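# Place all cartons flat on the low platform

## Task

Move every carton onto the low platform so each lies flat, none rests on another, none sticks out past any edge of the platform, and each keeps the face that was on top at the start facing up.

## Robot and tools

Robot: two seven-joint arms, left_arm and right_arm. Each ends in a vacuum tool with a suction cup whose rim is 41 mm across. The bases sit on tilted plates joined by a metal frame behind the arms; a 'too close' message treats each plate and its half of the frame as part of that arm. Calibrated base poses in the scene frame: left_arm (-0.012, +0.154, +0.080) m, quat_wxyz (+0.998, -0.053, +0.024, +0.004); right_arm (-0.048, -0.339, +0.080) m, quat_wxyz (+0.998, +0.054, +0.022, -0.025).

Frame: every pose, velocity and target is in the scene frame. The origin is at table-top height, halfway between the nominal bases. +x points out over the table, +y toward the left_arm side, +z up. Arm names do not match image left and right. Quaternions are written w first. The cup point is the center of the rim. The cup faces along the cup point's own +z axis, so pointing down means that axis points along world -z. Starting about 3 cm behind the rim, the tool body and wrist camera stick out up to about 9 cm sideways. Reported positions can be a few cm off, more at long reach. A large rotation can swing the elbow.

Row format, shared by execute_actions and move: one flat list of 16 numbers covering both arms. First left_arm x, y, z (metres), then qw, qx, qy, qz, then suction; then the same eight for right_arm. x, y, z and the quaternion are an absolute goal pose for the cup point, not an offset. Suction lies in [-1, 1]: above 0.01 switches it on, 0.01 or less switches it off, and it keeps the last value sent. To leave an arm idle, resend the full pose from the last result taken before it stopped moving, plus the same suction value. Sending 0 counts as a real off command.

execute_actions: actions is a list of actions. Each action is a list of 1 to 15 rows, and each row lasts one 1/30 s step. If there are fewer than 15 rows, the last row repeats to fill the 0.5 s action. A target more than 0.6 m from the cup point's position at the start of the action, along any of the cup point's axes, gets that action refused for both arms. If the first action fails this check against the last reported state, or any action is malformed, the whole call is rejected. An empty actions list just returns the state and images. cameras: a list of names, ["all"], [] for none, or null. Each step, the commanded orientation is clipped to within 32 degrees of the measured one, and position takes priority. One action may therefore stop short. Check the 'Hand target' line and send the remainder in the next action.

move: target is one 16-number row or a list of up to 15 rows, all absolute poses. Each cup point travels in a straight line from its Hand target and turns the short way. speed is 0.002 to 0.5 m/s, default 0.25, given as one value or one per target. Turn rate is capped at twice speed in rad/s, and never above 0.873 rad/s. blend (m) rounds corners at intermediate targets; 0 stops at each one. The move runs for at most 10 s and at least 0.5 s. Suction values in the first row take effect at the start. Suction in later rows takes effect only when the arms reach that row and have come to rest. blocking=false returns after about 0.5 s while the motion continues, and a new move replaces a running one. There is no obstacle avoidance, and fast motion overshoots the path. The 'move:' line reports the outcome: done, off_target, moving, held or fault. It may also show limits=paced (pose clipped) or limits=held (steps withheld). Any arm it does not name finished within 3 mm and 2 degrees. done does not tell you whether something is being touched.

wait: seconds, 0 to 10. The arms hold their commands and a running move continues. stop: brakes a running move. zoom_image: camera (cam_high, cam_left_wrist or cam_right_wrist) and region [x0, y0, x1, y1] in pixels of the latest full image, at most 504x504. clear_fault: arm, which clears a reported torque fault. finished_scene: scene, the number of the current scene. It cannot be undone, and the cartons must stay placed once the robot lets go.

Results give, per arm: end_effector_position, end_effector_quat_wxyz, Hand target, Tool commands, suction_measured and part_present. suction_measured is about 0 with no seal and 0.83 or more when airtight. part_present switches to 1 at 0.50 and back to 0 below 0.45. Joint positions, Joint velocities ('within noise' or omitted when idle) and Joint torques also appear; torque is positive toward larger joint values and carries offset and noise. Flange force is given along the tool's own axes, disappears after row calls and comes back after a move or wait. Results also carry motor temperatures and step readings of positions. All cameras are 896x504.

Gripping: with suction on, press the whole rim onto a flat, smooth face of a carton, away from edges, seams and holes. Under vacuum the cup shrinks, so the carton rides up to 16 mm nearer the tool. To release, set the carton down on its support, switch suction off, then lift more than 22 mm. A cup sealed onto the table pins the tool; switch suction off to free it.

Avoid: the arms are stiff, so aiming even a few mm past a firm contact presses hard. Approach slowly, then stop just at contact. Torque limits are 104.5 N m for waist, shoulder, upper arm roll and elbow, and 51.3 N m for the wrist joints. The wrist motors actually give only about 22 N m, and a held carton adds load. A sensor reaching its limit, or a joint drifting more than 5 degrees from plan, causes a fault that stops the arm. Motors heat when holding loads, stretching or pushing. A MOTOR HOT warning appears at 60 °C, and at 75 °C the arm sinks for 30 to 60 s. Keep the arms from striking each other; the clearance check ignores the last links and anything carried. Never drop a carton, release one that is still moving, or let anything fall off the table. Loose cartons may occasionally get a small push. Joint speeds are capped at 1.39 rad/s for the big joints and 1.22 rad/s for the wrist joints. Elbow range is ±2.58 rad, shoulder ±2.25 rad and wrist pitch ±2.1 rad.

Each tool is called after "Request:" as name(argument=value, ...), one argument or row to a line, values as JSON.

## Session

Request:
execute_actions(
  actions=[],
)

Scene clock: 0.00 s.
left_arm: end_effector_position=(-0.0028, +0.6620, +0.3361) suction_measured=0.00 part_present=0 end_effector_quat_wxyz=(-0.073, +0.824, +0.560, -0.039) | right_arm: end_effector_position=(+0.4393, -0.4231, +0.3810) suction_measured=0.00 part_present=0 end_effector_quat_wxyz=(-0.360, +0.704, -0.590, +0.162)
Joint positions: left_arm=[-2.361 0.534 1.333 1.543 -0.706 1.374 0.212] | right_arm=[0.067 0.019 0.266 2.068 -0.97 0.625 -0.271]
Joint velocities: within noise
Joint torques (N m): no reading
Motor temperatures (°C): left_arm=[32 36 27 32 33 33 42] | right_arm=[32 36 29 33 42 32 42]
Flange force (N): no reading
Hand target: left_arm -0.0028, +0.6620, +0.3361; -0.073, +0.824, +0.560, -0.039 | right_arm +0.4393, -0.4231, +0.3810; -0.360, +0.704, -0.590, +0.162
Tool commands: left_gripper/suction=+0.0 right_gripper/suction=+0.0

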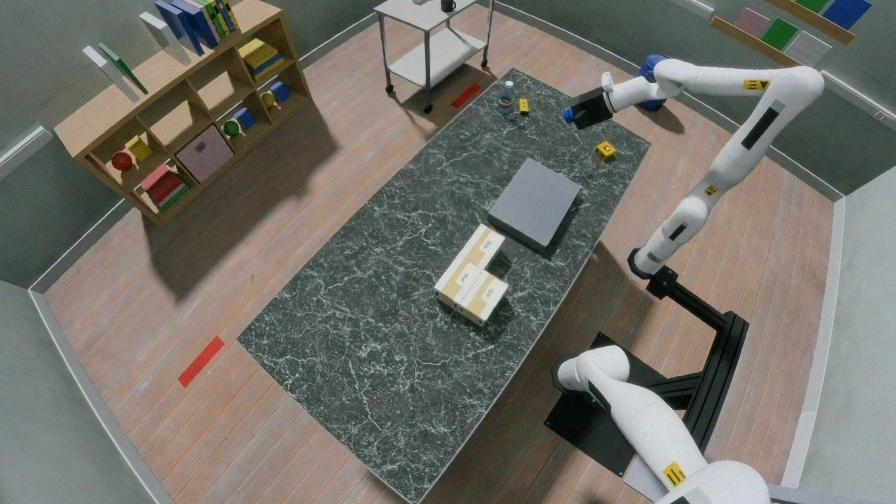

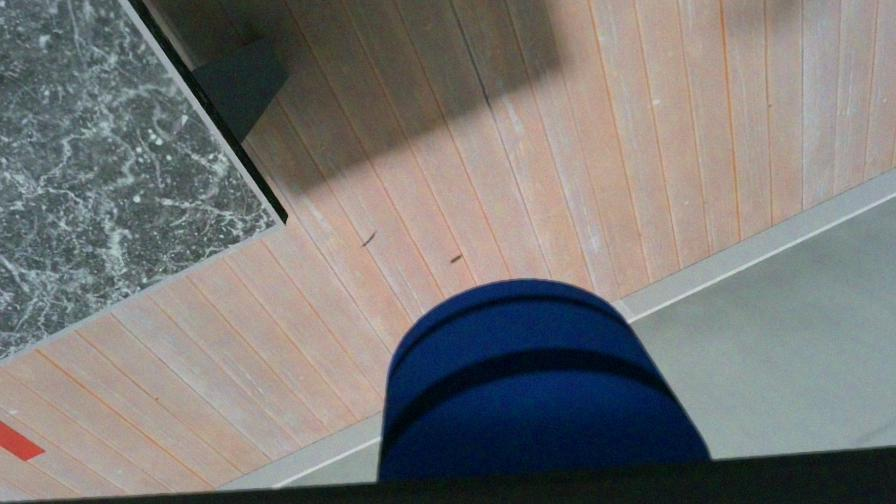

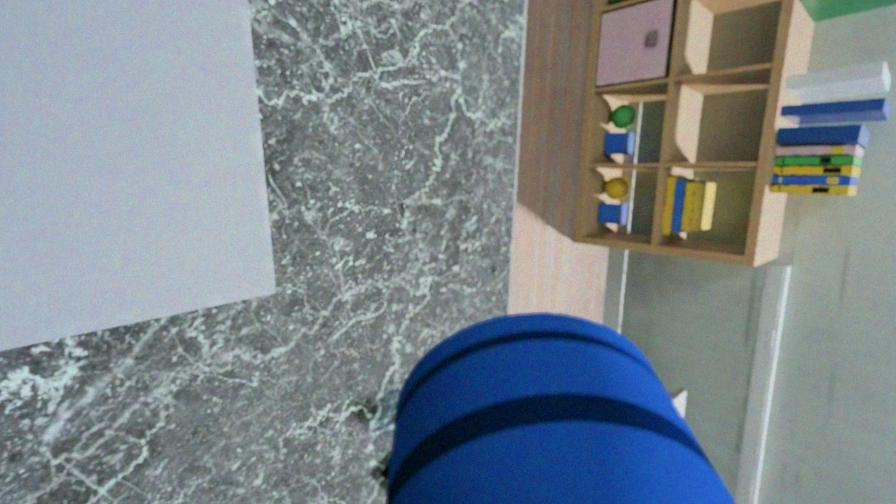

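Request:
move(
  target=[-0.0028,0.6620,0.3361,-0.073,0.824,0.560,-0.039,0,0.30,-0.10,0.40,0,1,0,0,0],
  speed=0.4,
  cameras=["cam_right_wrist"],
)

Scene clock: 10.40 s.
left_arm: end_effector_position=(-0.0028, +0.6620, +0.3361) suction_measured=0.00 part_present=0 end_effector_quat_wxyz=(-0.073, +0.824, +0.560, -0.039) | right_arm: end_effector_position=(+0.3000, -0.1000, +0.4000) suction_measured=0.00 part_present=0 end_effector_quat_wxyz=(+0.000, +1.000, +0.000, +0.000)
Joint positions: left_arm=[-2.361 0.535 1.333 1.542 -0.706 1.375 0.211] | right_arm=[-0.643 0.343 -0.326 1.418 0.209 1.46 -0.934]
Joint torques (N m): left_arm=[-1.64 -13.73 3.87 -8.54 -0.26 0.17 -0.2] | right_arm=[-1.56 -14.74 -0.95 -8.82 0.63 -0.09 0.42]
Flange force (N): left_arm=[-0.3 2.2 4.2] | right_arm=[-1.6 -0.7 0.6]
Hand target: left_arm -0.0028, +0.6620, +0.3361; -0.073, +0.824, +0.560, -0.039 | right_arm +0.3000, -0.1000, +0.4000; +0.000, +1.000, +0.000, +0.000
Off the commanded pose: left_arm 0.000 m, 0 deg | right_arm 0.000 m, 0 deg.
move: done
Images, in order (width x height): cam_right_wrist 896x504.

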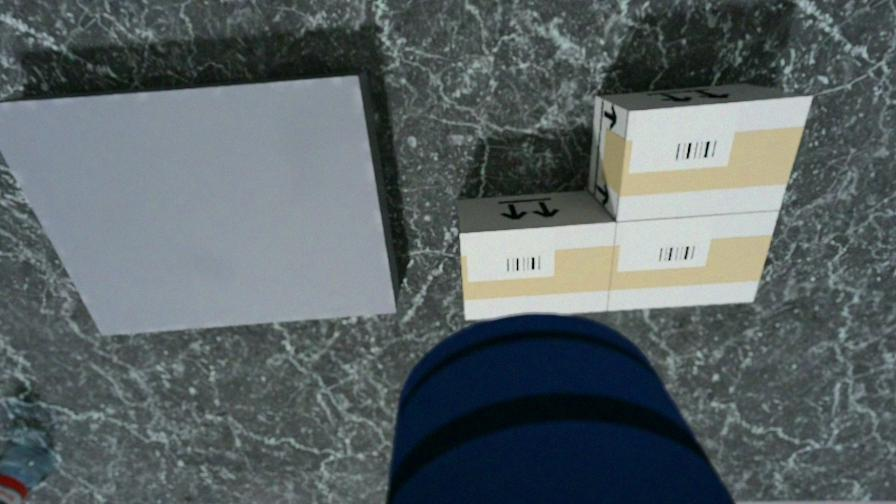

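Request:
move(
  target=[
    [-0.0028,0.6620,0.3361,-0.073,0.824,0.560,-0.039,0,0.461,-0.021,0.20,0,1,0,0,0],
    [-0.0028,0.6620,0.3361,-0.073,0.824,0.560,-0.039,0,0.461,-0.021,0.14,0,1,0,0,0],
  ],
  speed=[0.35,0.2],
  cameras=["cam_right_wrist"],
)

Scene clock: 78.73 s.
left_arm: end_effector_position=(-0.0028, +0.6620, +0.3361) suction_measured=0.00 part_present=0 end_effector_quat_wxyz=(-0.073, +0.824, +0.560, -0.039) | right_arm: end_effector_position=(+0.4610, -0.0210, +0.1400) suction_measured=0.00 part_present=0 end_effector_quat_wxyz=(+0.000, +1.000, +0.000, +0.000)
Joint positions: left_arm=[-2.361 0.535 1.333 1.542 -0.706 1.375 0.211] | right_arm=[-0.606 0.957 -0.239 1.168 0.345 1.094 -0.868]
Joint torques (N m): left_arm=[-1.6 -13.74 3.87 -8.45 -0.28 0.19 -0.18] | right_arm=[-2.41 -23.54 -1.47 -7.66 0.63 -0.04 0.45]
Flange force (N): left_arm=[-0.2 2.0 4.1] | right_arm=[-1.8 -0.1 0.1]
Hand target: left_arm -0.0028, +0.6620, +0.3361; -0.073, +0.824, +0.560, -0.039 | right_arm +0.4610, -0.0210, +0.1400; +0.000, +1.000, +0.000, +0.000
Off the commanded pose: left_arm 0.000 m, 0 deg | right_arm 0.000 m, 0 deg.
move: done
Images, in order (width x height): cam_right_wrist 896x504.

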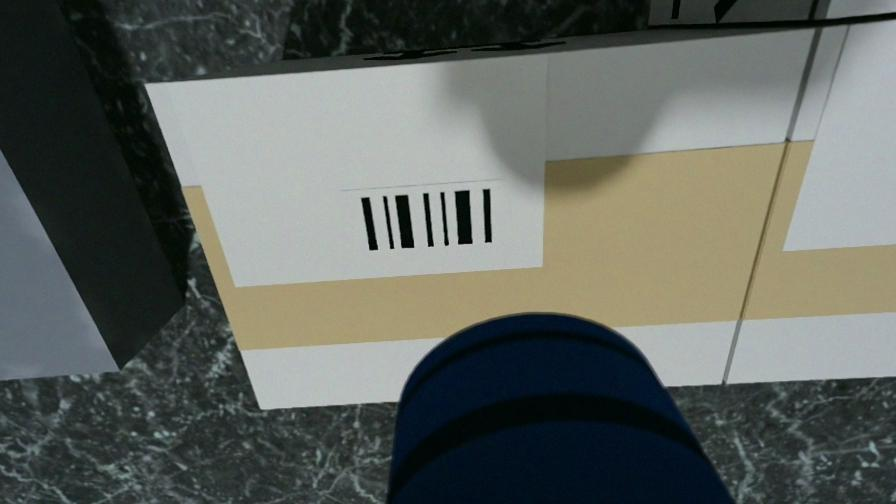

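Request:
move(
  target=[
    [-0.0028,0.6620,0.3361,-0.073,0.824,0.560,-0.039,0,0.467,-0.025,0.093,0,1,0,0,1],
    [-0.0028,0.6620,0.3361,-0.073,0.824,0.560,-0.039,0,0.467,-0.025,0.0845,0,1,0,0,1],
    [-0.0028,0.6620,0.3361,-0.073,0.824,0.560,-0.039,0,0.467,-0.025,0.083,0,1,0,0,1],
    [-0.0028,0.6620,0.3361,-0.073,0.824,0.560,-0.039,0,0.467,-0.025,0.22,0,1,0,0,1],
  ],
  speed=[0.15,0.03,0.004,0.15],
  cameras=["cam_right_wrist"],
)

Scene clock: 115.00 s.
left_arm: end_effector_position=(-0.0028, +0.6620, +0.3361) suction_measured=0.00 part_present=0 end_effector_quat_wxyz=(-0.073, +0.824, +0.560, -0.039) | right_arm: end_effector_position=(+0.4670, -0.0250, +0.2200) suction_measured=0.96 part_present=1 end_effector_quat_wxyz=(+0.000, +1.000, +0.000, +0.000)
Joint positions: left_arm=[-2.361 0.535 1.333 1.542 -0.706 1.375 0.211] | right_arm=[-0.61 0.876 -0.253 1.061 0.317 1.277 -0.828]
Joint torques (N m): left_arm=[-1.68 -13.73 3.84 -8.47 -0.31 0.18 -0.15] | right_arm=[-2.58 -25.24 -1.56 -9.39 0.68 -0.04 0.43]
Flange force (N): left_arm=[0.0 2.1 4.0] | right_arm=[-2.5 0.3 3.9]
Hand target: left_arm -0.0028, +0.6620, +0.3361; -0.073, +0.824, +0.560, -0.039 | right_arm +0.4670, -0.0250, +0.2200; +0.000, +1.000, +0.000, +0.000
Off the commanded pose: left_arm 0.000 m, 0 deg | right_arm 0.000 m, 0 deg.
move: done
Images, in order (width x height): cam_right_wrist 896x504.

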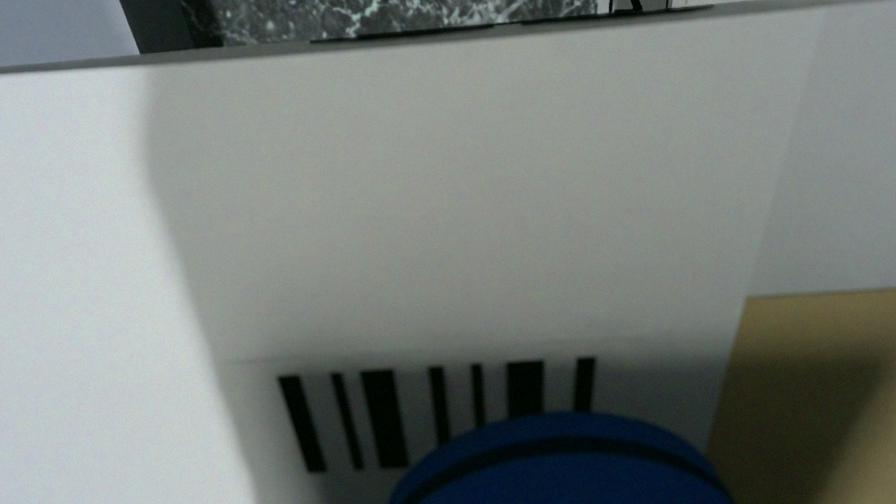

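Request:
move(
  target=[
    [-0.0028,0.6620,0.3361,-0.073,0.824,0.560,-0.039,0,0.4885,-0.402,0.20,0,1,0,0,1],
    [-0.0028,0.6620,0.3361,-0.073,0.824,0.560,-0.039,0,0.4885,-0.402,0.135,0,1,0,0,1],
    [-0.0028,0.6620,0.3361,-0.073,0.824,0.560,-0.039,0,0.4885,-0.402,0.1185,0,1,0,0,1],
  ],
  speed=[0.3,0.15,0.04],
  cameras=["cam_right_wrist","cam_high"],
)

Scene clock: 125.43 s.
left_arm: end_effector_position=(-0.0028, +0.6620, +0.3361) suction_measured=0.00 part_present=0 end_effector_quat_wxyz=(-0.073, +0.824, +0.560, -0.039) | right_arm: end_effector_position=(+0.4887, -0.4020, +0.1188) suction_measured=0.96 part_present=1 end_effector_quat_wxyz=(+0.000, +1.000, +0.000, +0.000)
Joint positions: left_arm=[-2.361 0.535 1.333 1.542 -0.706 1.375 0.211] | right_arm=[0.071 0.752 -0.21 1.542 0.34 0.848 -0.254]
Joint torques (N m): left_arm=[-1.66 -13.73 3.92 -8.47 -0.28 0.21 -0.15] | right_arm=[0.17 1.99 1.85 -2.77 1.44 -3.96 0.43]
Flange force (N): left_arm=[0.0 2.1 4.2] | right_arm=[-15.4 -1.4 -49.0]
Hand target: left_arm -0.0028, +0.6620, +0.3361; -0.073, +0.824, +0.560, -0.039 | right_arm +0.4885, -0.4020, +0.1185; +0.000, +1.000, +0.000, +0.000
Off the commanded pose: left_arm 0.000 m, 0 deg | right_arm 0.000 m, 0 deg.
move: done
Images, in order (width x height): cam_high 896x504, cam_right_wrist 896x504.

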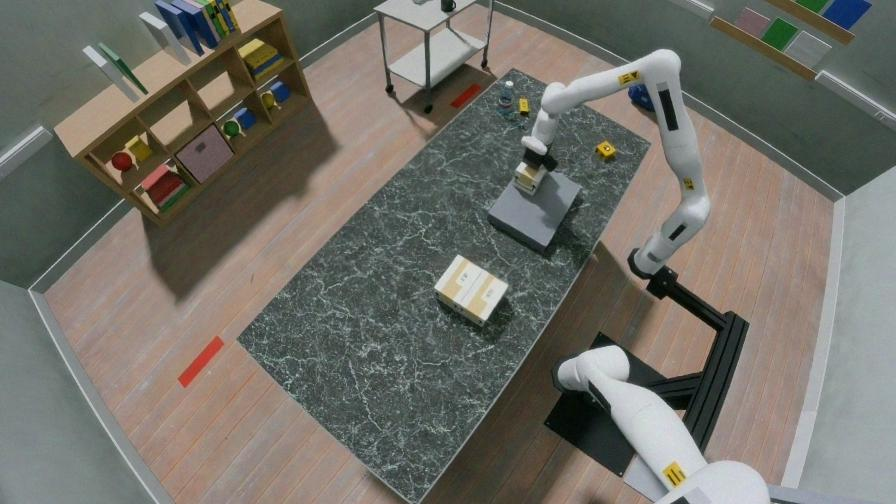

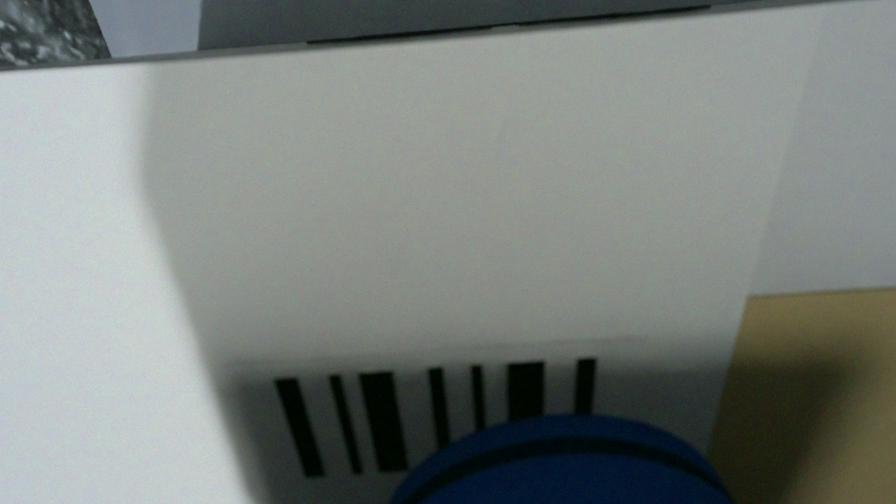

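Request:
move(
  target=[
    [-0.0028,0.6620,0.3361,-0.073,0.824,0.560,-0.039,0,0.4885,-0.402,0.1199,0,1,0,0,0],
    [-0.0028,0.6620,0.3361,-0.073,0.824,0.560,-0.039,0,0.4885,-0.402,0.129,0,1,0,0,0],
    [-0.0028,0.6620,0.3361,-0.073,0.824,0.560,-0.039,0,0.4885,-0.402,0.20,0,1,0,0,0],
    [-0.0028,0.6620,0.3361,-0.073,0.824,0.560,-0.039,0,0.36,-0.24,0.36,0,1,0,0,0],
  ],
  speed=[0.03,0.02,0.12,0.35],
  cameras=["cam_right_wrist"],
)

Scene clock: 139.27 s.
left_arm: end_effector_position=(-0.0028, +0.6620, +0.3361) suction_measured=0.00 part_present=0 end_effector_quat_wxyz=(-0.073, +0.824, +0.560, -0.039) | right_arm: end_effector_position=(+0.3600, -0.2400, +0.3600) suction_measured=0.00 part_present=0 end_effector_quat_wxyz=(+0.000, +1.000, +0.000, +0.000)
Joint positions: left_arm=[-2.361 0.535 1.333 1.542 -0.706 1.375 0.211] | right_arm=[-0.243 0.292 -0.363 1.565 0.224 1.329 -0.6]
Joint torques (N m): left_arm=[-1.61 -13.74 3.88 -8.52 -0.3 0.19 -0.2] | right_arm=[-1.38 -14.12 -1.11 -8.67 0.64 -0.16 0.42]
Flange force (N): left_arm=[-0.4 2.2 4.2] | right_arm=[-1.7 -1.3 0.3]
Hand target: left_arm -0.0028, +0.6620, +0.3361; -0.073, +0.824, +0.560, -0.039 | right_arm +0.3600, -0.2400, +0.3600; +0.000, +1.000, +0.000, +0.000
Off the commanded pose: left_arm 0.000 m, 0 deg | right_arm 0.000 m, 0 deg.
move: done
Images, in order (width x height): cam_right_wrist 896x504.

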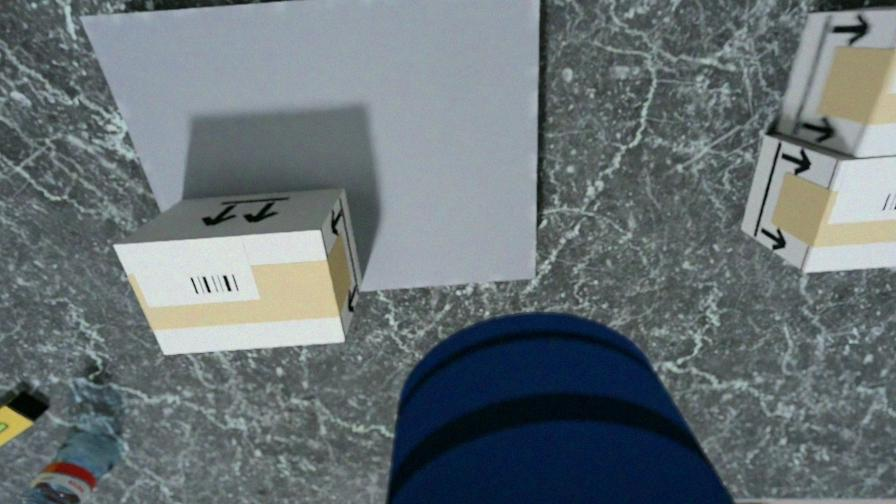

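Request:
zoom_image(
  camera="cam_right_wrist",
  region=[90, 170, 430, 370],
)

Scaled by 1.482 from the camera's 896x504 image, which has a finer 1280x720 frame.

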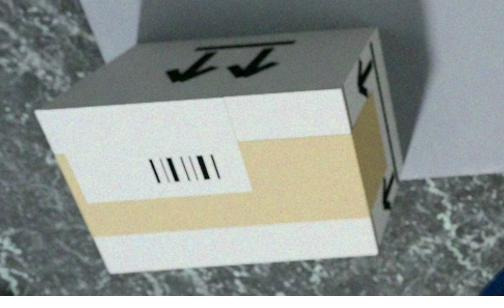

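Request:
zoom_image(
  camera="cam_right_wrist",
  region=[310, 240, 420, 350],
)

Scaled by 4.582 from the camera's 896x504 image, which has a finer 1280x720 frame.

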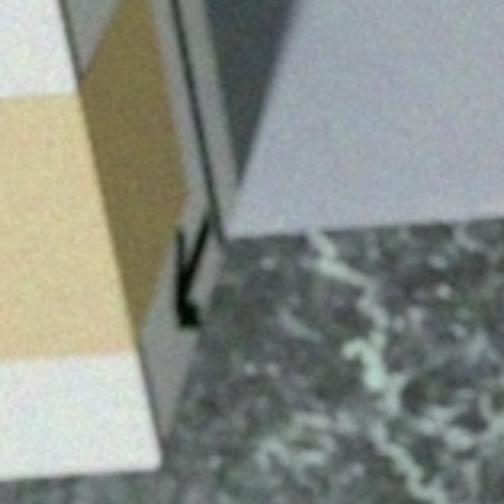

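Request:
move(
  target=[
    [-0.0028,0.6620,0.3361,-0.073,0.824,0.560,-0.039,0,0.364,0.105,0.20,0,1,0,0,0],
    [-0.0028,0.6620,0.3361,-0.073,0.824,0.560,-0.039,0,0.364,0.105,0.145,0,1,0,0,0],
  ],
  speed=[0.35,0.2],
  cameras=["cam_right_wrist"],
)

Scene clock: 304.93 s.
left_arm: end_effector_position=(-0.0028, +0.6620, +0.3361) suction_measured=0.00 part_present=0 end_effector_quat_wxyz=(-0.073, +0.824, +0.560, -0.039) | right_arm: end_effector_position=(+0.3640, +0.1050, +0.1450) suction_measured=0.00 part_present=0 end_effector_quat_wxyz=(+0.000, +1.000, +0.000, +0.000)
Joint positions: left_arm=[-2.361 0.535 1.333 1.542 -0.706 1.375 0.211] | right_arm=[-0.816 1.023 -0.36 1.091 0.439 1.165 -1.166]
Joint torques (N m): left_arm=[-1.63 -13.75 3.86 -8.46 -0.26 0.18 -0.17] | right_arm=[-2.23 -24.02 -2.07 -7.63 0.62 -0.03 0.43]
Flange force (N): left_arm=[-0.1 2.0 4.1] | right_arm=[-2.0 0.6 0.1]
Hand target: left_arm -0.0028, +0.6620, +0.3361; -0.073, +0.824, +0.560, -0.039 | right_arm +0.3640, +0.1050, +0.1450; +0.000, +1.000, +0.000, +0.000
Off the commanded pose: left_arm 0.000 m, 0 deg | right_arm 0.000 m, 0 deg.
move: done
Images, in order (width x height): cam_right_wrist 896x504.

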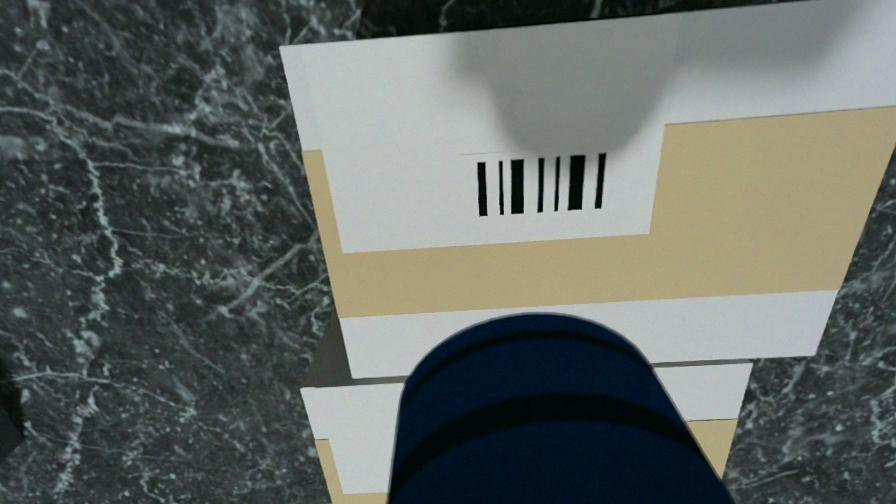

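Request:
move(
  target=[
    [-0.0028,0.6620,0.3361,-0.073,0.824,0.560,-0.039,0,0.361,0.128,0.097,0,1,0,0,1],
    [-0.0028,0.6620,0.3361,-0.073,0.824,0.560,-0.039,0,0.361,0.128,0.086,0,1,0,0,1],
    [-0.0028,0.6620,0.3361,-0.073,0.824,0.560,-0.039,0,0.361,0.128,0.0835,0,1,0,0,1],
    [-0.0028,0.6620,0.3361,-0.073,0.824,0.560,-0.039,0,0.361,0.128,0.22,0,1,0,0,1],
  ],
  speed=[0.15,0.03,0.004,0.15],
  cameras=["cam_right_wrist"],
)

Scene clock: 321.83 s.
left_arm: end_effector_position=(-0.0028, +0.6620, +0.3361) suction_measured=0.00 part_present=0 end_effector_quat_wxyz=(-0.073, +0.824, +0.560, -0.039) | right_arm: end_effector_position=(+0.3610, +0.1280, +0.2200) suction_measured=0.98 part_present=1 end_effector_quat_wxyz=(+0.000, +1.000, +0.000, +0.000)
Joint positions: left_arm=[-2.361 0.535 1.333 1.542 -0.706 1.375 0.211] | right_arm=[-0.87 0.991 -0.372 0.907 0.409 1.372 -1.142]
Joint torques (N m): left_arm=[-1.63 -13.74 3.87 -8.45 -0.33 0.21 -0.22] | right_arm=[-2.45 -26.72 -2.14 -9.4 0.66 -0.12 0.43]
Flange force (N): left_arm=[-0.1 2.2 4.1] | right_arm=[-2.5 1.3 4.2]
Hand target: left_arm -0.0028, +0.6620, +0.3361; -0.073, +0.824, +0.560, -0.039 | right_arm +0.3610, +0.1280, +0.2200; +0.000, +1.000, +0.000, +0.000
Off the commanded pose: left_arm 0.000 m, 0 deg | right_arm 0.000 m, 0 deg.
move: done
Images, in order (width x height): cam_right_wrist 896x504.

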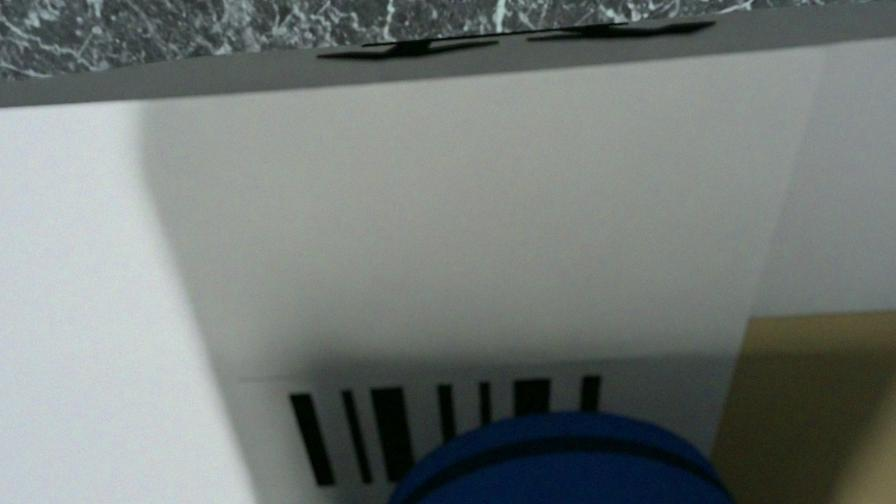

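Request:
move(
  target=[
    [-0.0028,0.6620,0.3361,-0.073,0.824,0.560,-0.039,0,0.379,-0.411,0.22,0,1,0,0,1],
    [-0.0028,0.6620,0.3361,-0.073,0.824,0.560,-0.039,0,0.379,-0.411,0.138,0,1,0,0,1],
    [-0.0028,0.6620,0.3361,-0.073,0.824,0.560,-0.039,0,0.379,-0.411,0.123,0,1,0,0,1],
  ],
  speed=[0.3,0.15,0.04],
  cameras=["cam_right_wrist","cam_high"],
)

Scene clock: 334.97 s.
left_arm: end_effector_position=(-0.0028, +0.6620, +0.3361) suction_measured=0.00 part_present=0 end_effector_quat_wxyz=(-0.073, +0.824, +0.560, -0.039) | right_arm: end_effector_position=(+0.3790, -0.4110, +0.1230) suction_measured=0.98 part_present=1 end_effector_quat_wxyz=(+0.000, +1.000, +0.000, +0.000)
Joint positions: left_arm=[-2.361 0.535 1.333 1.542 -0.706 1.375 0.211] | right_arm=[0.154 0.577 -0.266 1.933 0.425 0.651 -0.358]
Joint torques (N m): left_arm=[-1.64 -13.72 3.89 -8.44 -0.32 0.22 -0.2] | right_arm=[-1.52 -18.04 -1.37 -5.83 0.63 0 0.41]
Flange force (N): left_arm=[-0.1 2.2 4.1] | right_arm=[-0.9 -1.5 3.3]
Hand target: left_arm -0.0028, +0.6620, +0.3361; -0.073, +0.824, +0.560, -0.039 | right_arm +0.3790, -0.4110, +0.1230; +0.000, +1.000, +0.000, +0.000
Off the commanded pose: left_arm 0.000 m, 0 deg | right_arm 0.000 m, 0 deg.
move: done
Images, in order (width x height): cam_high 896x504, cam_right_wrist 896x504.

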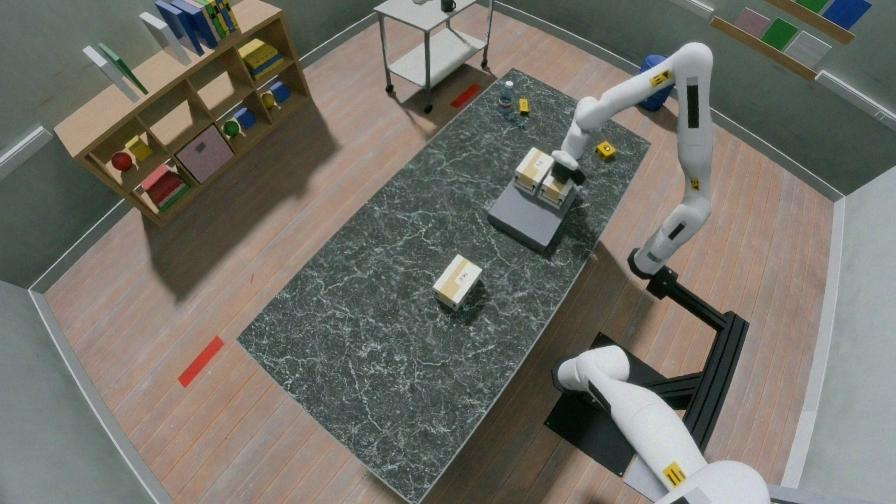

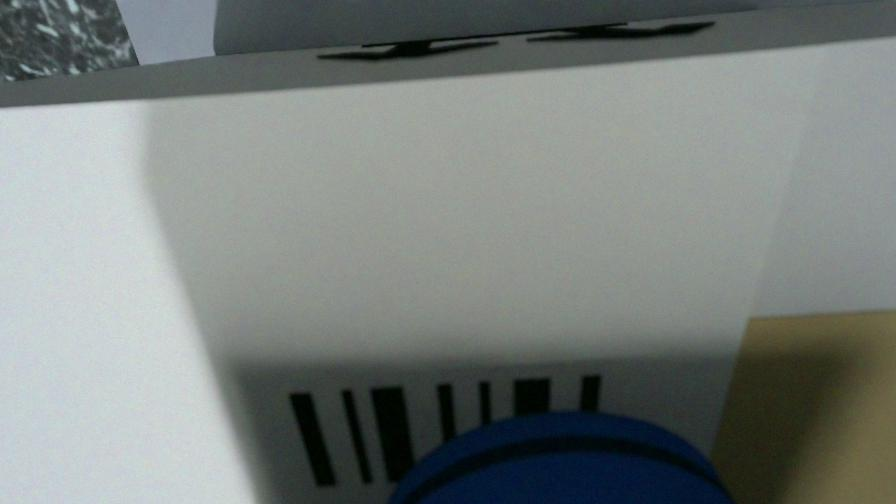

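Request:
move(
  target=[-0.0028,0.6620,0.3361,-0.073,0.824,0.560,-0.039,0,0.379,-0.411,0.1215,0,1,0,0,1],
  speed=0.02,
  cameras=[],
)

Request:
move(
  target=[-0.0028,0.6620,0.3361,-0.073,0.824,0.560,-0.039,0,0.379,-0.411,0.1207,0,1,0,0,1],
  speed=0.02,
  cameras=[],
)

Scene clock: 345.73 s.
left_arm: end_effector_position=(-0.0028, +0.6620, +0.3361) suction_measured=0.00 part_present=0 end_effector_quat_wxyz=(-0.073, +0.824, +0.560, -0.039) | right_arm: end_effector_position=(+0.3790, -0.4110, +0.1215) suction_measured=0.98 part_present=1 end_effector_quat_wxyz=(+0.000, +1.000, +0.000, +0.000)
Joint positions: left_arm=[-2.361 0.535 1.333 1.542 -0.706 1.375 0.211] | right_arm=[0.153 0.58 -0.264 1.934 0.427 0.647 -0.359]
Joint torques (N m): left_arm=[-1.62 -13.75 3.87 -8.46 -0.3 0.17 -0.17] | right_arm=[-1.5 -17.98 -1.39 -5.75 0.64 -0.01 0.41]
Flange force (N): left_arm=[-0.1 2.1 4.0] | right_arm=[-0.8 -1.6 3.0]
Hand target: left_arm -0.0028, +0.6620, +0.3361; -0.073, +0.824, +0.560, -0.039 | right_arm +0.3790, -0.4110, +0.1215; +0.000, +1.000, +0.000, +0.000
Off the commanded pose: left_arm 0.000 m, 0 deg | right_arm 0.000 m, 0 deg.
move: done
No camera images: "cameras" was empty.

Scene clock: 346.43 s.
left_arm: end_effector_position=(-0.0028, +0.6620, +0.3361) suction_measured=0.00 part_present=0 end_effector_quat_wxyz=(-0.073, +0.824, +0.560, -0.039) | right_arm: end_effector_position=(+0.3790, -0.4110, +0.1207) suction_measured=0.98 part_present=1 end_effector_quat_wxyz=(+0.000, +1.000, +0.000, +0.000)
Joint positions: left_arm=[-2.361 0.535 1.333 1.542 -0.706 1.375 0.211] | right_arm=[0.152 0.581 -0.263 1.935 0.428 0.645 -0.36]
Joint torques (N m): left_arm=[-1.64 -13.74 3.82 -8.49 -0.28 0.17 -0.18] | right_arm=[-1.39 -17.64 -1.22 -5.61 0.68 -0.04 0.42]
Flange force (N): left_arm=[-0.3 2.1 4.0] | right_arm=[-0.8 -1.8 2.0]
Hand target: left_arm -0.0028, +0.6620, +0.3361; -0.073, +0.824, +0.560, -0.039 | right_arm +0.3790, -0.4110, +0.1207; +0.000, +1.000, +0.000, +0.000
Off the commanded pose: left_arm 0.000 m, 0 deg | right_arm 0.000 m, 0 deg.
move: done
No camera images: "cameras" was empty.

Request:
move(
  target=[-0.0028,0.6620,0.3361,-0.073,0.824,0.560,-0.039,0,0.379,-0.411,0.1200,0,1,0,0,1],
  speed=0.02,
  cameras=[],
)

Scene clock: 351.53 s.
left_arm: end_effector_position=(-0.0028, +0.6620, +0.3361) suction_measured=0.00 part_present=0 end_effector_quat_wxyz=(-0.073, +0.824, +0.560, -0.039) | right_arm: end_effector_position=(+0.3790, -0.4110, +0.1200) suction_measured=0.98 part_present=1 end_effector_quat_wxyz=(+0.000, +1.000, +0.000, +0.000)
Joint positions: left_arm=[-2.361 0.535 1.333 1.542 -0.706 1.375 0.211] | right_arm=[0.152 0.583 -0.262 1.935 0.429 0.643 -0.361]
Joint torques (N m): left_arm=[-1.62 -13.69 3.84 -8.43 -0.29 0.17 -0.22] | right_arm=[-1.27 -14.48 -0.91 -5.5 0.77 -0.7 0.43]
Flange force (N): left_arm=[-0.2 2.2 3.9] | right_arm=[-3.6 -1.6 -6.6]
Hand target: left_arm -0.0028, +0.6620, +0.3361; -0.073, +0.824, +0.560, -0.039 | right_arm +0.3790, -0.4110, +0.1200; +0.000, +1.000, +0.000, +0.000
Off the commanded pose: left_arm 0.000 m, 0 deg | right_arm 0.000 m, 0 deg.
move: done
No camera images: "cameras" was empty.

Request:
move(
  target=[
    [-0.0028,0.6620,0.3361,-0.073,0.824,0.560,-0.039,0,0.379,-0.411,0.1202,0,1,0,0,0],
    [-0.0028,0.6620,0.3361,-0.073,0.824,0.560,-0.039,0,0.379,-0.411,0.129,0,1,0,0,0],
    [-0.0028,0.6620,0.3361,-0.073,0.824,0.560,-0.039,0,0.379,-0.411,0.20,0,1,0,0,0],
    [-0.0028,0.6620,0.3361,-0.073,0.824,0.560,-0.039,0,0.34,-0.18,0.38,0,1,0,0,0],
  ],
  speed=[0.03,0.02,0.12,0.35],
  cameras=["cam_right_wrist"],
)

Scene clock: 361.80 s.
left_arm: end_effector_position=(-0.0028, +0.6620, +0.3361) suction_measured=0.00 part_present=0 end_effector_quat_wxyz=(-0.073, +0.824, +0.560, -0.039) | right_arm: end_effector_position=(+0.3400, -0.1800, +0.3800) suction_measured=0.00 part_present=0 end_effector_quat_wxyz=(+0.000, +1.000, +0.000, +0.000)
Joint positions: left_arm=[-2.361 0.535 1.333 1.542 -0.706 1.375 0.211] | right_arm=[-0.304 0.323 -0.502 1.498 0.266 1.407 -0.787]
Joint torques (N m): left_arm=[-1.65 -13.75 3.88 -8.43 -0.29 0.21 -0.18] | right_arm=[-1.3 -14.36 -1.51 -8.67 0.65 -0.06 0.42]
Flange force (N): left_arm=[0.1 2.1 4.1] | right_arm=[-1.7 -1.4 0.5]
Hand target: left_arm -0.0028, +0.6620, +0.3361; -0.073, +0.824, +0.560, -0.039 | right_arm +0.3400, -0.1800, +0.3800; +0.000, +1.000, +0.000, +0.000
Off the commanded pose: left_arm 0.000 m, 0 deg | right_arm 0.000 m, 0 deg.
move: done
Images, in order (width x height): cam_right_wrist 896x504.

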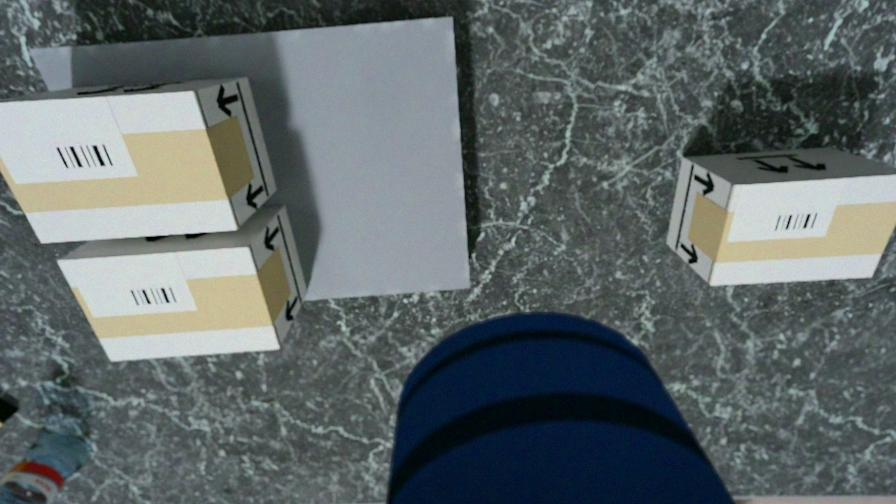

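Request:
move(
  target=[
    [-0.0028,0.6620,0.3361,-0.073,0.824,0.560,-0.039,0,0.460,0.110,0.20,0,1,0,0,0],
    [-0.0028,0.6620,0.3361,-0.073,0.824,0.560,-0.039,0,0.460,0.110,0.145,0,1,0,0,0],
  ],
  speed=[0.35,0.2],
  cameras=["cam_right_wrist"],
)

Scene clock: 441.80 s.
left_arm: end_effector_position=(-0.0028, +0.6620, +0.3361) suction_measured=0.00 part_present=0 end_effector_quat_wxyz=(-0.073, +0.824, +0.560, -0.039) | right_arm: end_effector_position=(+0.4600, +0.1100, +0.1450) suction_measured=0.00 part_present=0 end_effector_quat_wxyz=(+0.000, +1.000, +0.000, +0.000)
Joint positions: left_arm=[-2.361 0.535 1.333 1.542 -0.706 1.375 0.211] | right_arm=[-0.756 1.212 -0.422 0.638 0.503 1.408 -0.978]
Joint torques (N m): left_arm=[-1.64 -13.75 3.88 -8.49 -0.27 0.2 -0.17] | right_arm=[-2.63 -26.76 -1.54 -7.93 0.64 -0.08 0.46]
Flange force (N): left_arm=[-0.1 2.1 4.2] | right_arm=[-2.9 1.3 0.3]
Hand target: left_arm -0.0028, +0.6620, +0.3361; -0.073, +0.824, +0.560, -0.039 | right_arm +0.4600, +0.1100, +0.1450; +0.000, +1.000, +0.000, +0.000
Off the commanded pose: left_arm 0.000 m, 0 deg | right_arm 0.000 m, 0 deg.
move: done
Images, in order (width x height): cam_right_wrist 896x504.

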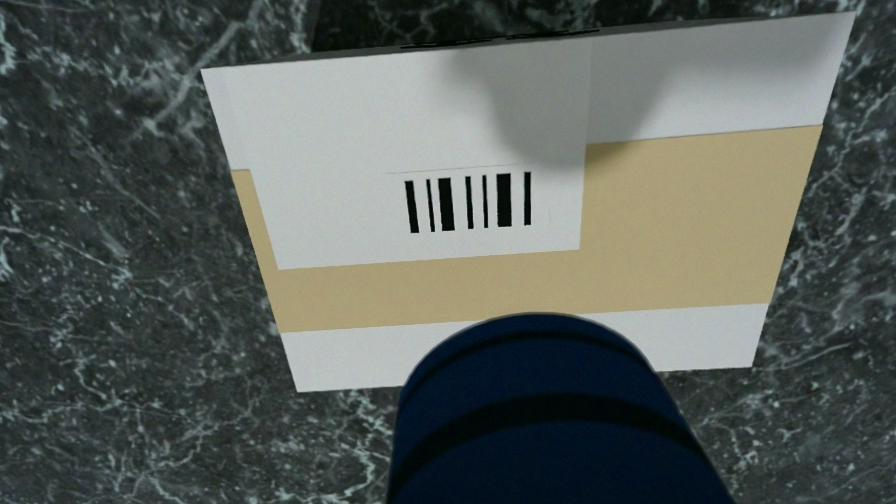

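Request:
move(
  target=[
    [-0.0028,0.6620,0.3361,-0.073,0.824,0.560,-0.039,0,0.463,0.115,0.097,0,1,0,0,1],
    [-0.0028,0.6620,0.3361,-0.073,0.824,0.560,-0.039,0,0.463,0.115,0.086,0,1,0,0,1],
    [-0.0028,0.6620,0.3361,-0.073,0.824,0.560,-0.039,0,0.463,0.115,0.0835,0,1,0,0,1],
    [-0.0028,0.6620,0.3361,-0.073,0.824,0.560,-0.039,0,0.463,0.115,0.22,0,1,0,0,1],
  ],
  speed=[0.15,0.03,0.004,0.15],
  cameras=["cam_right_wrist"],
)

Scene clock: 456.20 s.
left_arm: end_effector_position=(-0.0028, +0.6620, +0.3361) suction_measured=0.00 part_present=0 end_effector_quat_wxyz=(-0.073, +0.824, +0.560, -0.039) | right_arm: end_effector_position=(+0.4630, +0.1150, +0.2200) suction_measured=0.96 part_present=1 end_effector_quat_wxyz=(+0.000, +1.000, +0.000, +0.000)
Joint positions: left_arm=[-2.361 0.535 1.333 1.542 -0.706 1.375 0.211] | right_arm=[-0.804 1.193 -0.421 0.426 0.489 1.617 -0.921]
Joint torques (N m): left_arm=[-1.68 -13.75 3.86 -8.49 -0.3 0.19 -0.18] | right_arm=[-2.86 -29.69 -0.91 -9.32 0.64 -0.08 0.44]
Flange force (N): left_arm=[-0.1 2.2 4.1] | right_arm=no reading
Hand target: left_arm -0.0028, +0.6620, +0.3361; -0.073, +0.824, +0.560, -0.039 | right_arm +0.4630, +0.1150, +0.2200; +0.000, +1.000, +0.000, +0.000
Off the commanded pose: left_arm 0.000 m, 0 deg | right_arm 0.000 m, 0 deg.
move: done
Images, in order (width x height): cam_right_wrist 896x504.

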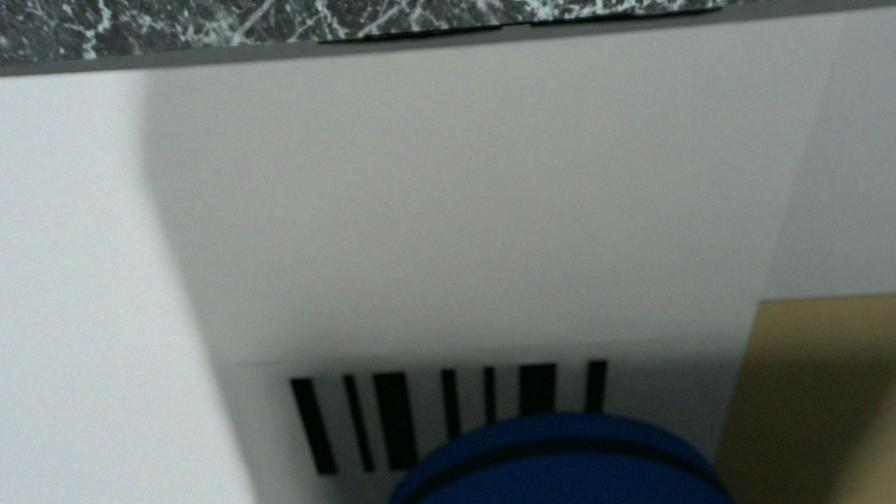

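Request:
move(
  target=[
    [-0.0028,0.6620,0.3361,-0.073,0.824,0.560,-0.039,0,0.4205,-0.2565,0.22,0,1,0,0,1],
    [-0.0028,0.6620,0.3361,-0.073,0.824,0.560,-0.039,0,0.4205,-0.2565,0.138,0,1,0,0,1],
    [-0.0028,0.6620,0.3361,-0.073,0.824,0.560,-0.039,0,0.4205,-0.2565,0.1225,0,1,0,0,1],
  ],
  speed=[0.3,0.15,0.04],
  cameras=["cam_right_wrist","cam_high"],
)

Scene clock: 465.63 s.
left_arm: end_effector_position=(-0.0028, +0.6620, +0.3361) suction_measured=0.00 part_present=0 end_effector_quat_wxyz=(-0.073, +0.824, +0.560, -0.039) | right_arm: end_effector_position=(+0.4205, -0.2565, +0.1225) suction_measured=0.96 part_present=1 end_effector_quat_wxyz=(+0.000, +1.000, +0.000, +0.000)
Joint positions: left_arm=[-2.361 0.535 1.333 1.542 -0.706 1.375 0.211] | right_arm=[-0.1 0.715 -0.409 1.744 0.543 0.802 -0.763]
Joint torques (N m): left_arm=[-1.58 -13.8 3.86 -8.52 -0.3 0.2 -0.18] | right_arm=[-1.96 -20.31 -2.74 -6.47 0.61 0 0.43]
Flange force (N): left_arm=[-0.4 2.1 4.2] | right_arm=[-1.4 -1.2 3.6]
Hand target: left_arm -0.0028, +0.6620, +0.3361; -0.073, +0.824, +0.560, -0.039 | right_arm +0.4205, -0.2565, +0.1225; +0.000, +1.000, +0.000, +0.000
Off the commanded pose: left_arm 0.000 m, 0 deg | right_arm 0.000 m, 0 deg.
move: done
Images, in order (width x height): cam_high 896x504, cam_right_wrist 896x504.

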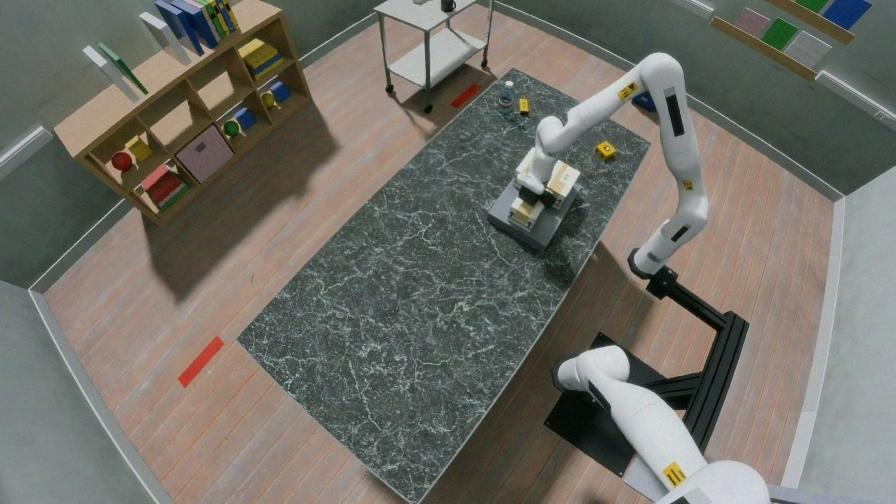

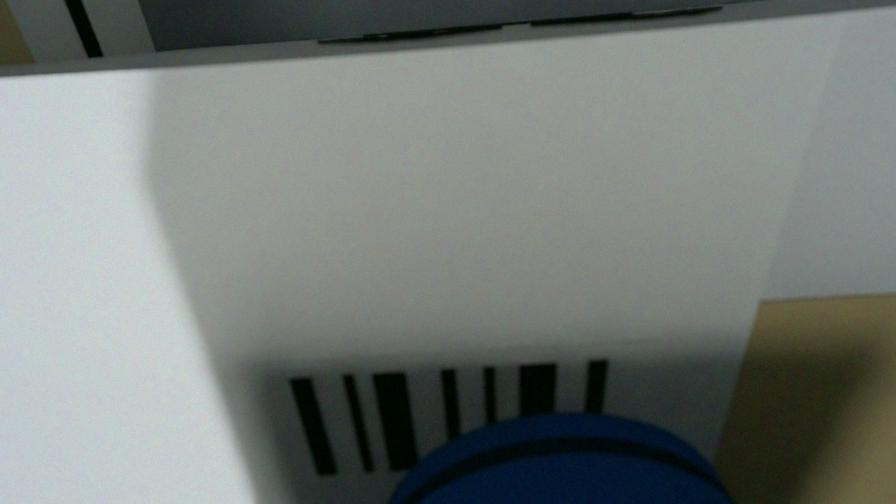

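Request:
move(
  target=[-0.0028,0.6620,0.3361,-0.073,0.824,0.560,-0.039,0,0.4205,-0.2565,0.1212,0,1,0,0,1],
  speed=0.02,
  cameras=[],
)

Request:
move(
  target=[-0.0028,0.6620,0.3361,-0.073,0.824,0.560,-0.039,0,0.4205,-0.2565,0.1204,0,1,0,0,1],
  speed=0.02,
  cameras=[],
)

Scene clock: 475.37 s.
left_arm: end_effector_position=(-0.0028, +0.6620, +0.3361) suction_measured=0.00 part_present=0 end_effector_quat_wxyz=(-0.073, +0.824, +0.560, -0.039) | right_arm: end_effector_position=(+0.4205, -0.2565, +0.1212) suction_measured=0.96 part_present=1 end_effector_quat_wxyz=(+0.000, +1.000, +0.000, +0.000)
Joint positions: left_arm=[-2.361 0.535 1.333 1.542 -0.706 1.375 0.211] | right_arm=[-0.101 0.717 -0.408 1.745 0.544 0.799 -0.764]
Joint torques (N m): left_arm=[-1.64 -13.73 3.88 -8.45 -0.29 0.17 -0.18] | right_arm=[-2.01 -20.31 -2.8 -6.47 0.66 -0.04 0.43]
Flange force (N): left_arm=[0.0 2.1 4.0] | right_arm=[-1.4 -1.1 3.4]
Hand target: left_arm -0.0028, +0.6620, +0.3361; -0.073, +0.824, +0.560, -0.039 | right_arm +0.4205, -0.2565, +0.1212; +0.000, +1.000, +0.000, +0.000
Off the commanded pose: left_arm 0.000 m, 0 deg | right_arm 0.000 m, 0 deg.
move: done
No camera images: "cameras" was empty.

Scene clock: 476.07 s.
left_arm: end_effector_position=(-0.0028, +0.6620, +0.3361) suction_measured=0.00 part_present=0 end_effector_quat_wxyz=(-0.073, +0.824, +0.560, -0.039) | right_arm: end_effector_position=(+0.4205, -0.2565, +0.1204) suction_measured=0.96 part_present=1 end_effector_quat_wxyz=(+0.000, +1.000, +0.000, +0.000)
Joint positions: left_arm=[-2.361 0.535 1.333 1.542 -0.706 1.375 0.211] | right_arm=[-0.101 0.718 -0.407 1.745 0.545 0.797 -0.765]
Joint torques (N m): left_arm=[-1.6 -13.76 3.87 -8.46 -0.26 0.19 -0.16] | right_arm=[-1.63 -16.76 -1.9 -6.34 0.98 -0.85 0.46]
Flange force (N): left_arm=[-0.2 2.0 4.1] | right_arm=[-4.6 -0.3 -5.7]
Hand target: left_arm -0.0028, +0.6620, +0.3361; -0.073, +0.824, +0.560, -0.039 | right_arm +0.4205, -0.2565, +0.1204; +0.000, +1.000, +0.000, +0.000
Off the commanded pose: left_arm 0.000 m, 0 deg | right_arm 0.000 m, 0 deg.
move: done
No camera images: "cameras" was empty.

Contact. Release and go to a view pose over the platform.

Request:
move(
  target=[
    [-0.0028,0.6620,0.3361,-0.073,0.824,0.560,-0.039,0,0.4205,-0.2565,0.1207,0,1,0,0,0],
    [-0.0028,0.6620,0.3361,-0.073,0.824,0.560,-0.039,0,0.4205,-0.2565,0.129,0,1,0,0,0],
    [-0.0028,0.6620,0.3361,-0.073,0.824,0.560,-0.039,0,0.4205,-0.2565,0.20,0,1,0,0,0],
    [-0.0028,0.6620,0.3361,-0.073,0.824,0.560,-0.039,0,0.34,-0.22,0.40,0,1,0,0,0],
  ],
  speed=[0.03,0.02,0.12,0.3],
  cameras=["cam_right_wrist"],
)

Scene clock: 486.50 s.
left_arm: end_effector_position=(-0.0028, +0.6620, +0.3361) suction_measured=0.00 part_present=0 end_effector_quat_wxyz=(-0.073, +0.824, +0.560, -0.039) | right_arm: end_effector_position=(+0.3400, -0.2200, +0.4000) suction_measured=0.00 part_present=0 end_effector_quat_wxyz=(+0.000, +1.000, +0.000, +0.000)
Joint positions: left_arm=[-2.361 0.535 1.333 1.542 -0.706 1.375 0.211] | right_arm=[-0.158 0.273 -0.578 1.495 0.261 1.456 -0.706]
Joint torques (N m): left_arm=[-1.63 -13.74 3.74 -8.48 -0.26 0.16 -0.18] | right_arm=[-1.29 -13.46 -1.54 -8.89 0.65 -0.13 0.43]
Flange force (N): left_arm=[-0.3 2.1 3.9] | right_arm=[-2.0 -1.3 0.8]
Hand target: left_arm -0.0028, +0.6620, +0.3361; -0.073, +0.824, +0.560, -0.039 | right_arm +0.3400, -0.2200, +0.4000; +0.000, +1.000, +0.000, +0.000
Off the commanded pose: left_arm 0.000 m, 0 deg | right_arm 0.000 m, 0 deg.
move: done
Images, in order (width x height): cam_right_wrist 896x504.

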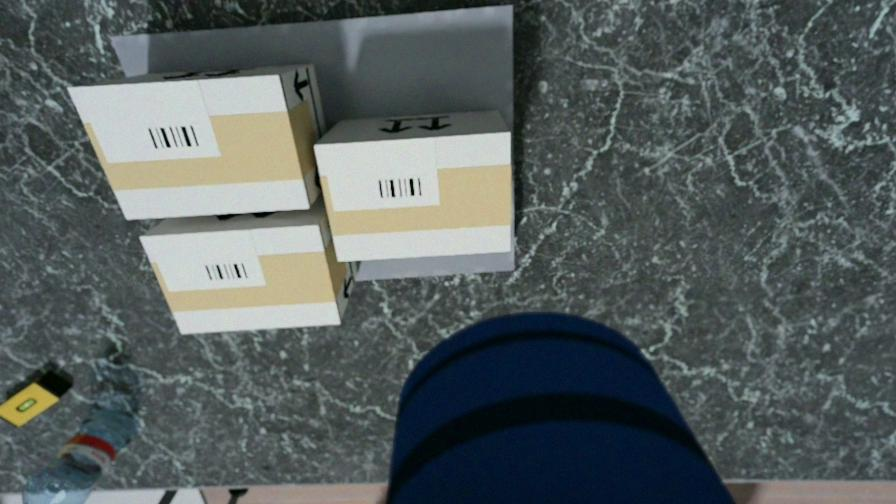

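Request:
zoom_image(
  camera="cam_right_wrist",
  region=[60, 0, 540, 350],
)

Scaled by 1.050 from the camera's 896x504 image, which has a finer 1280x720 frame.

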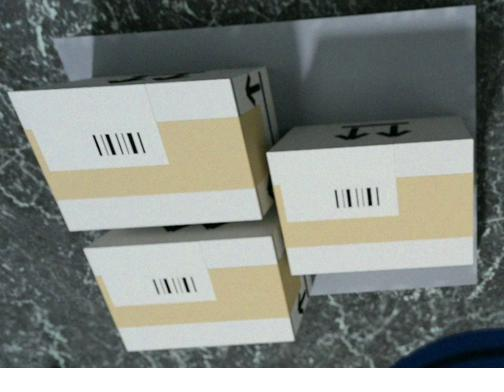

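Request:
finished_scene(
  scene=2,
)

The scene is finished: the task was done.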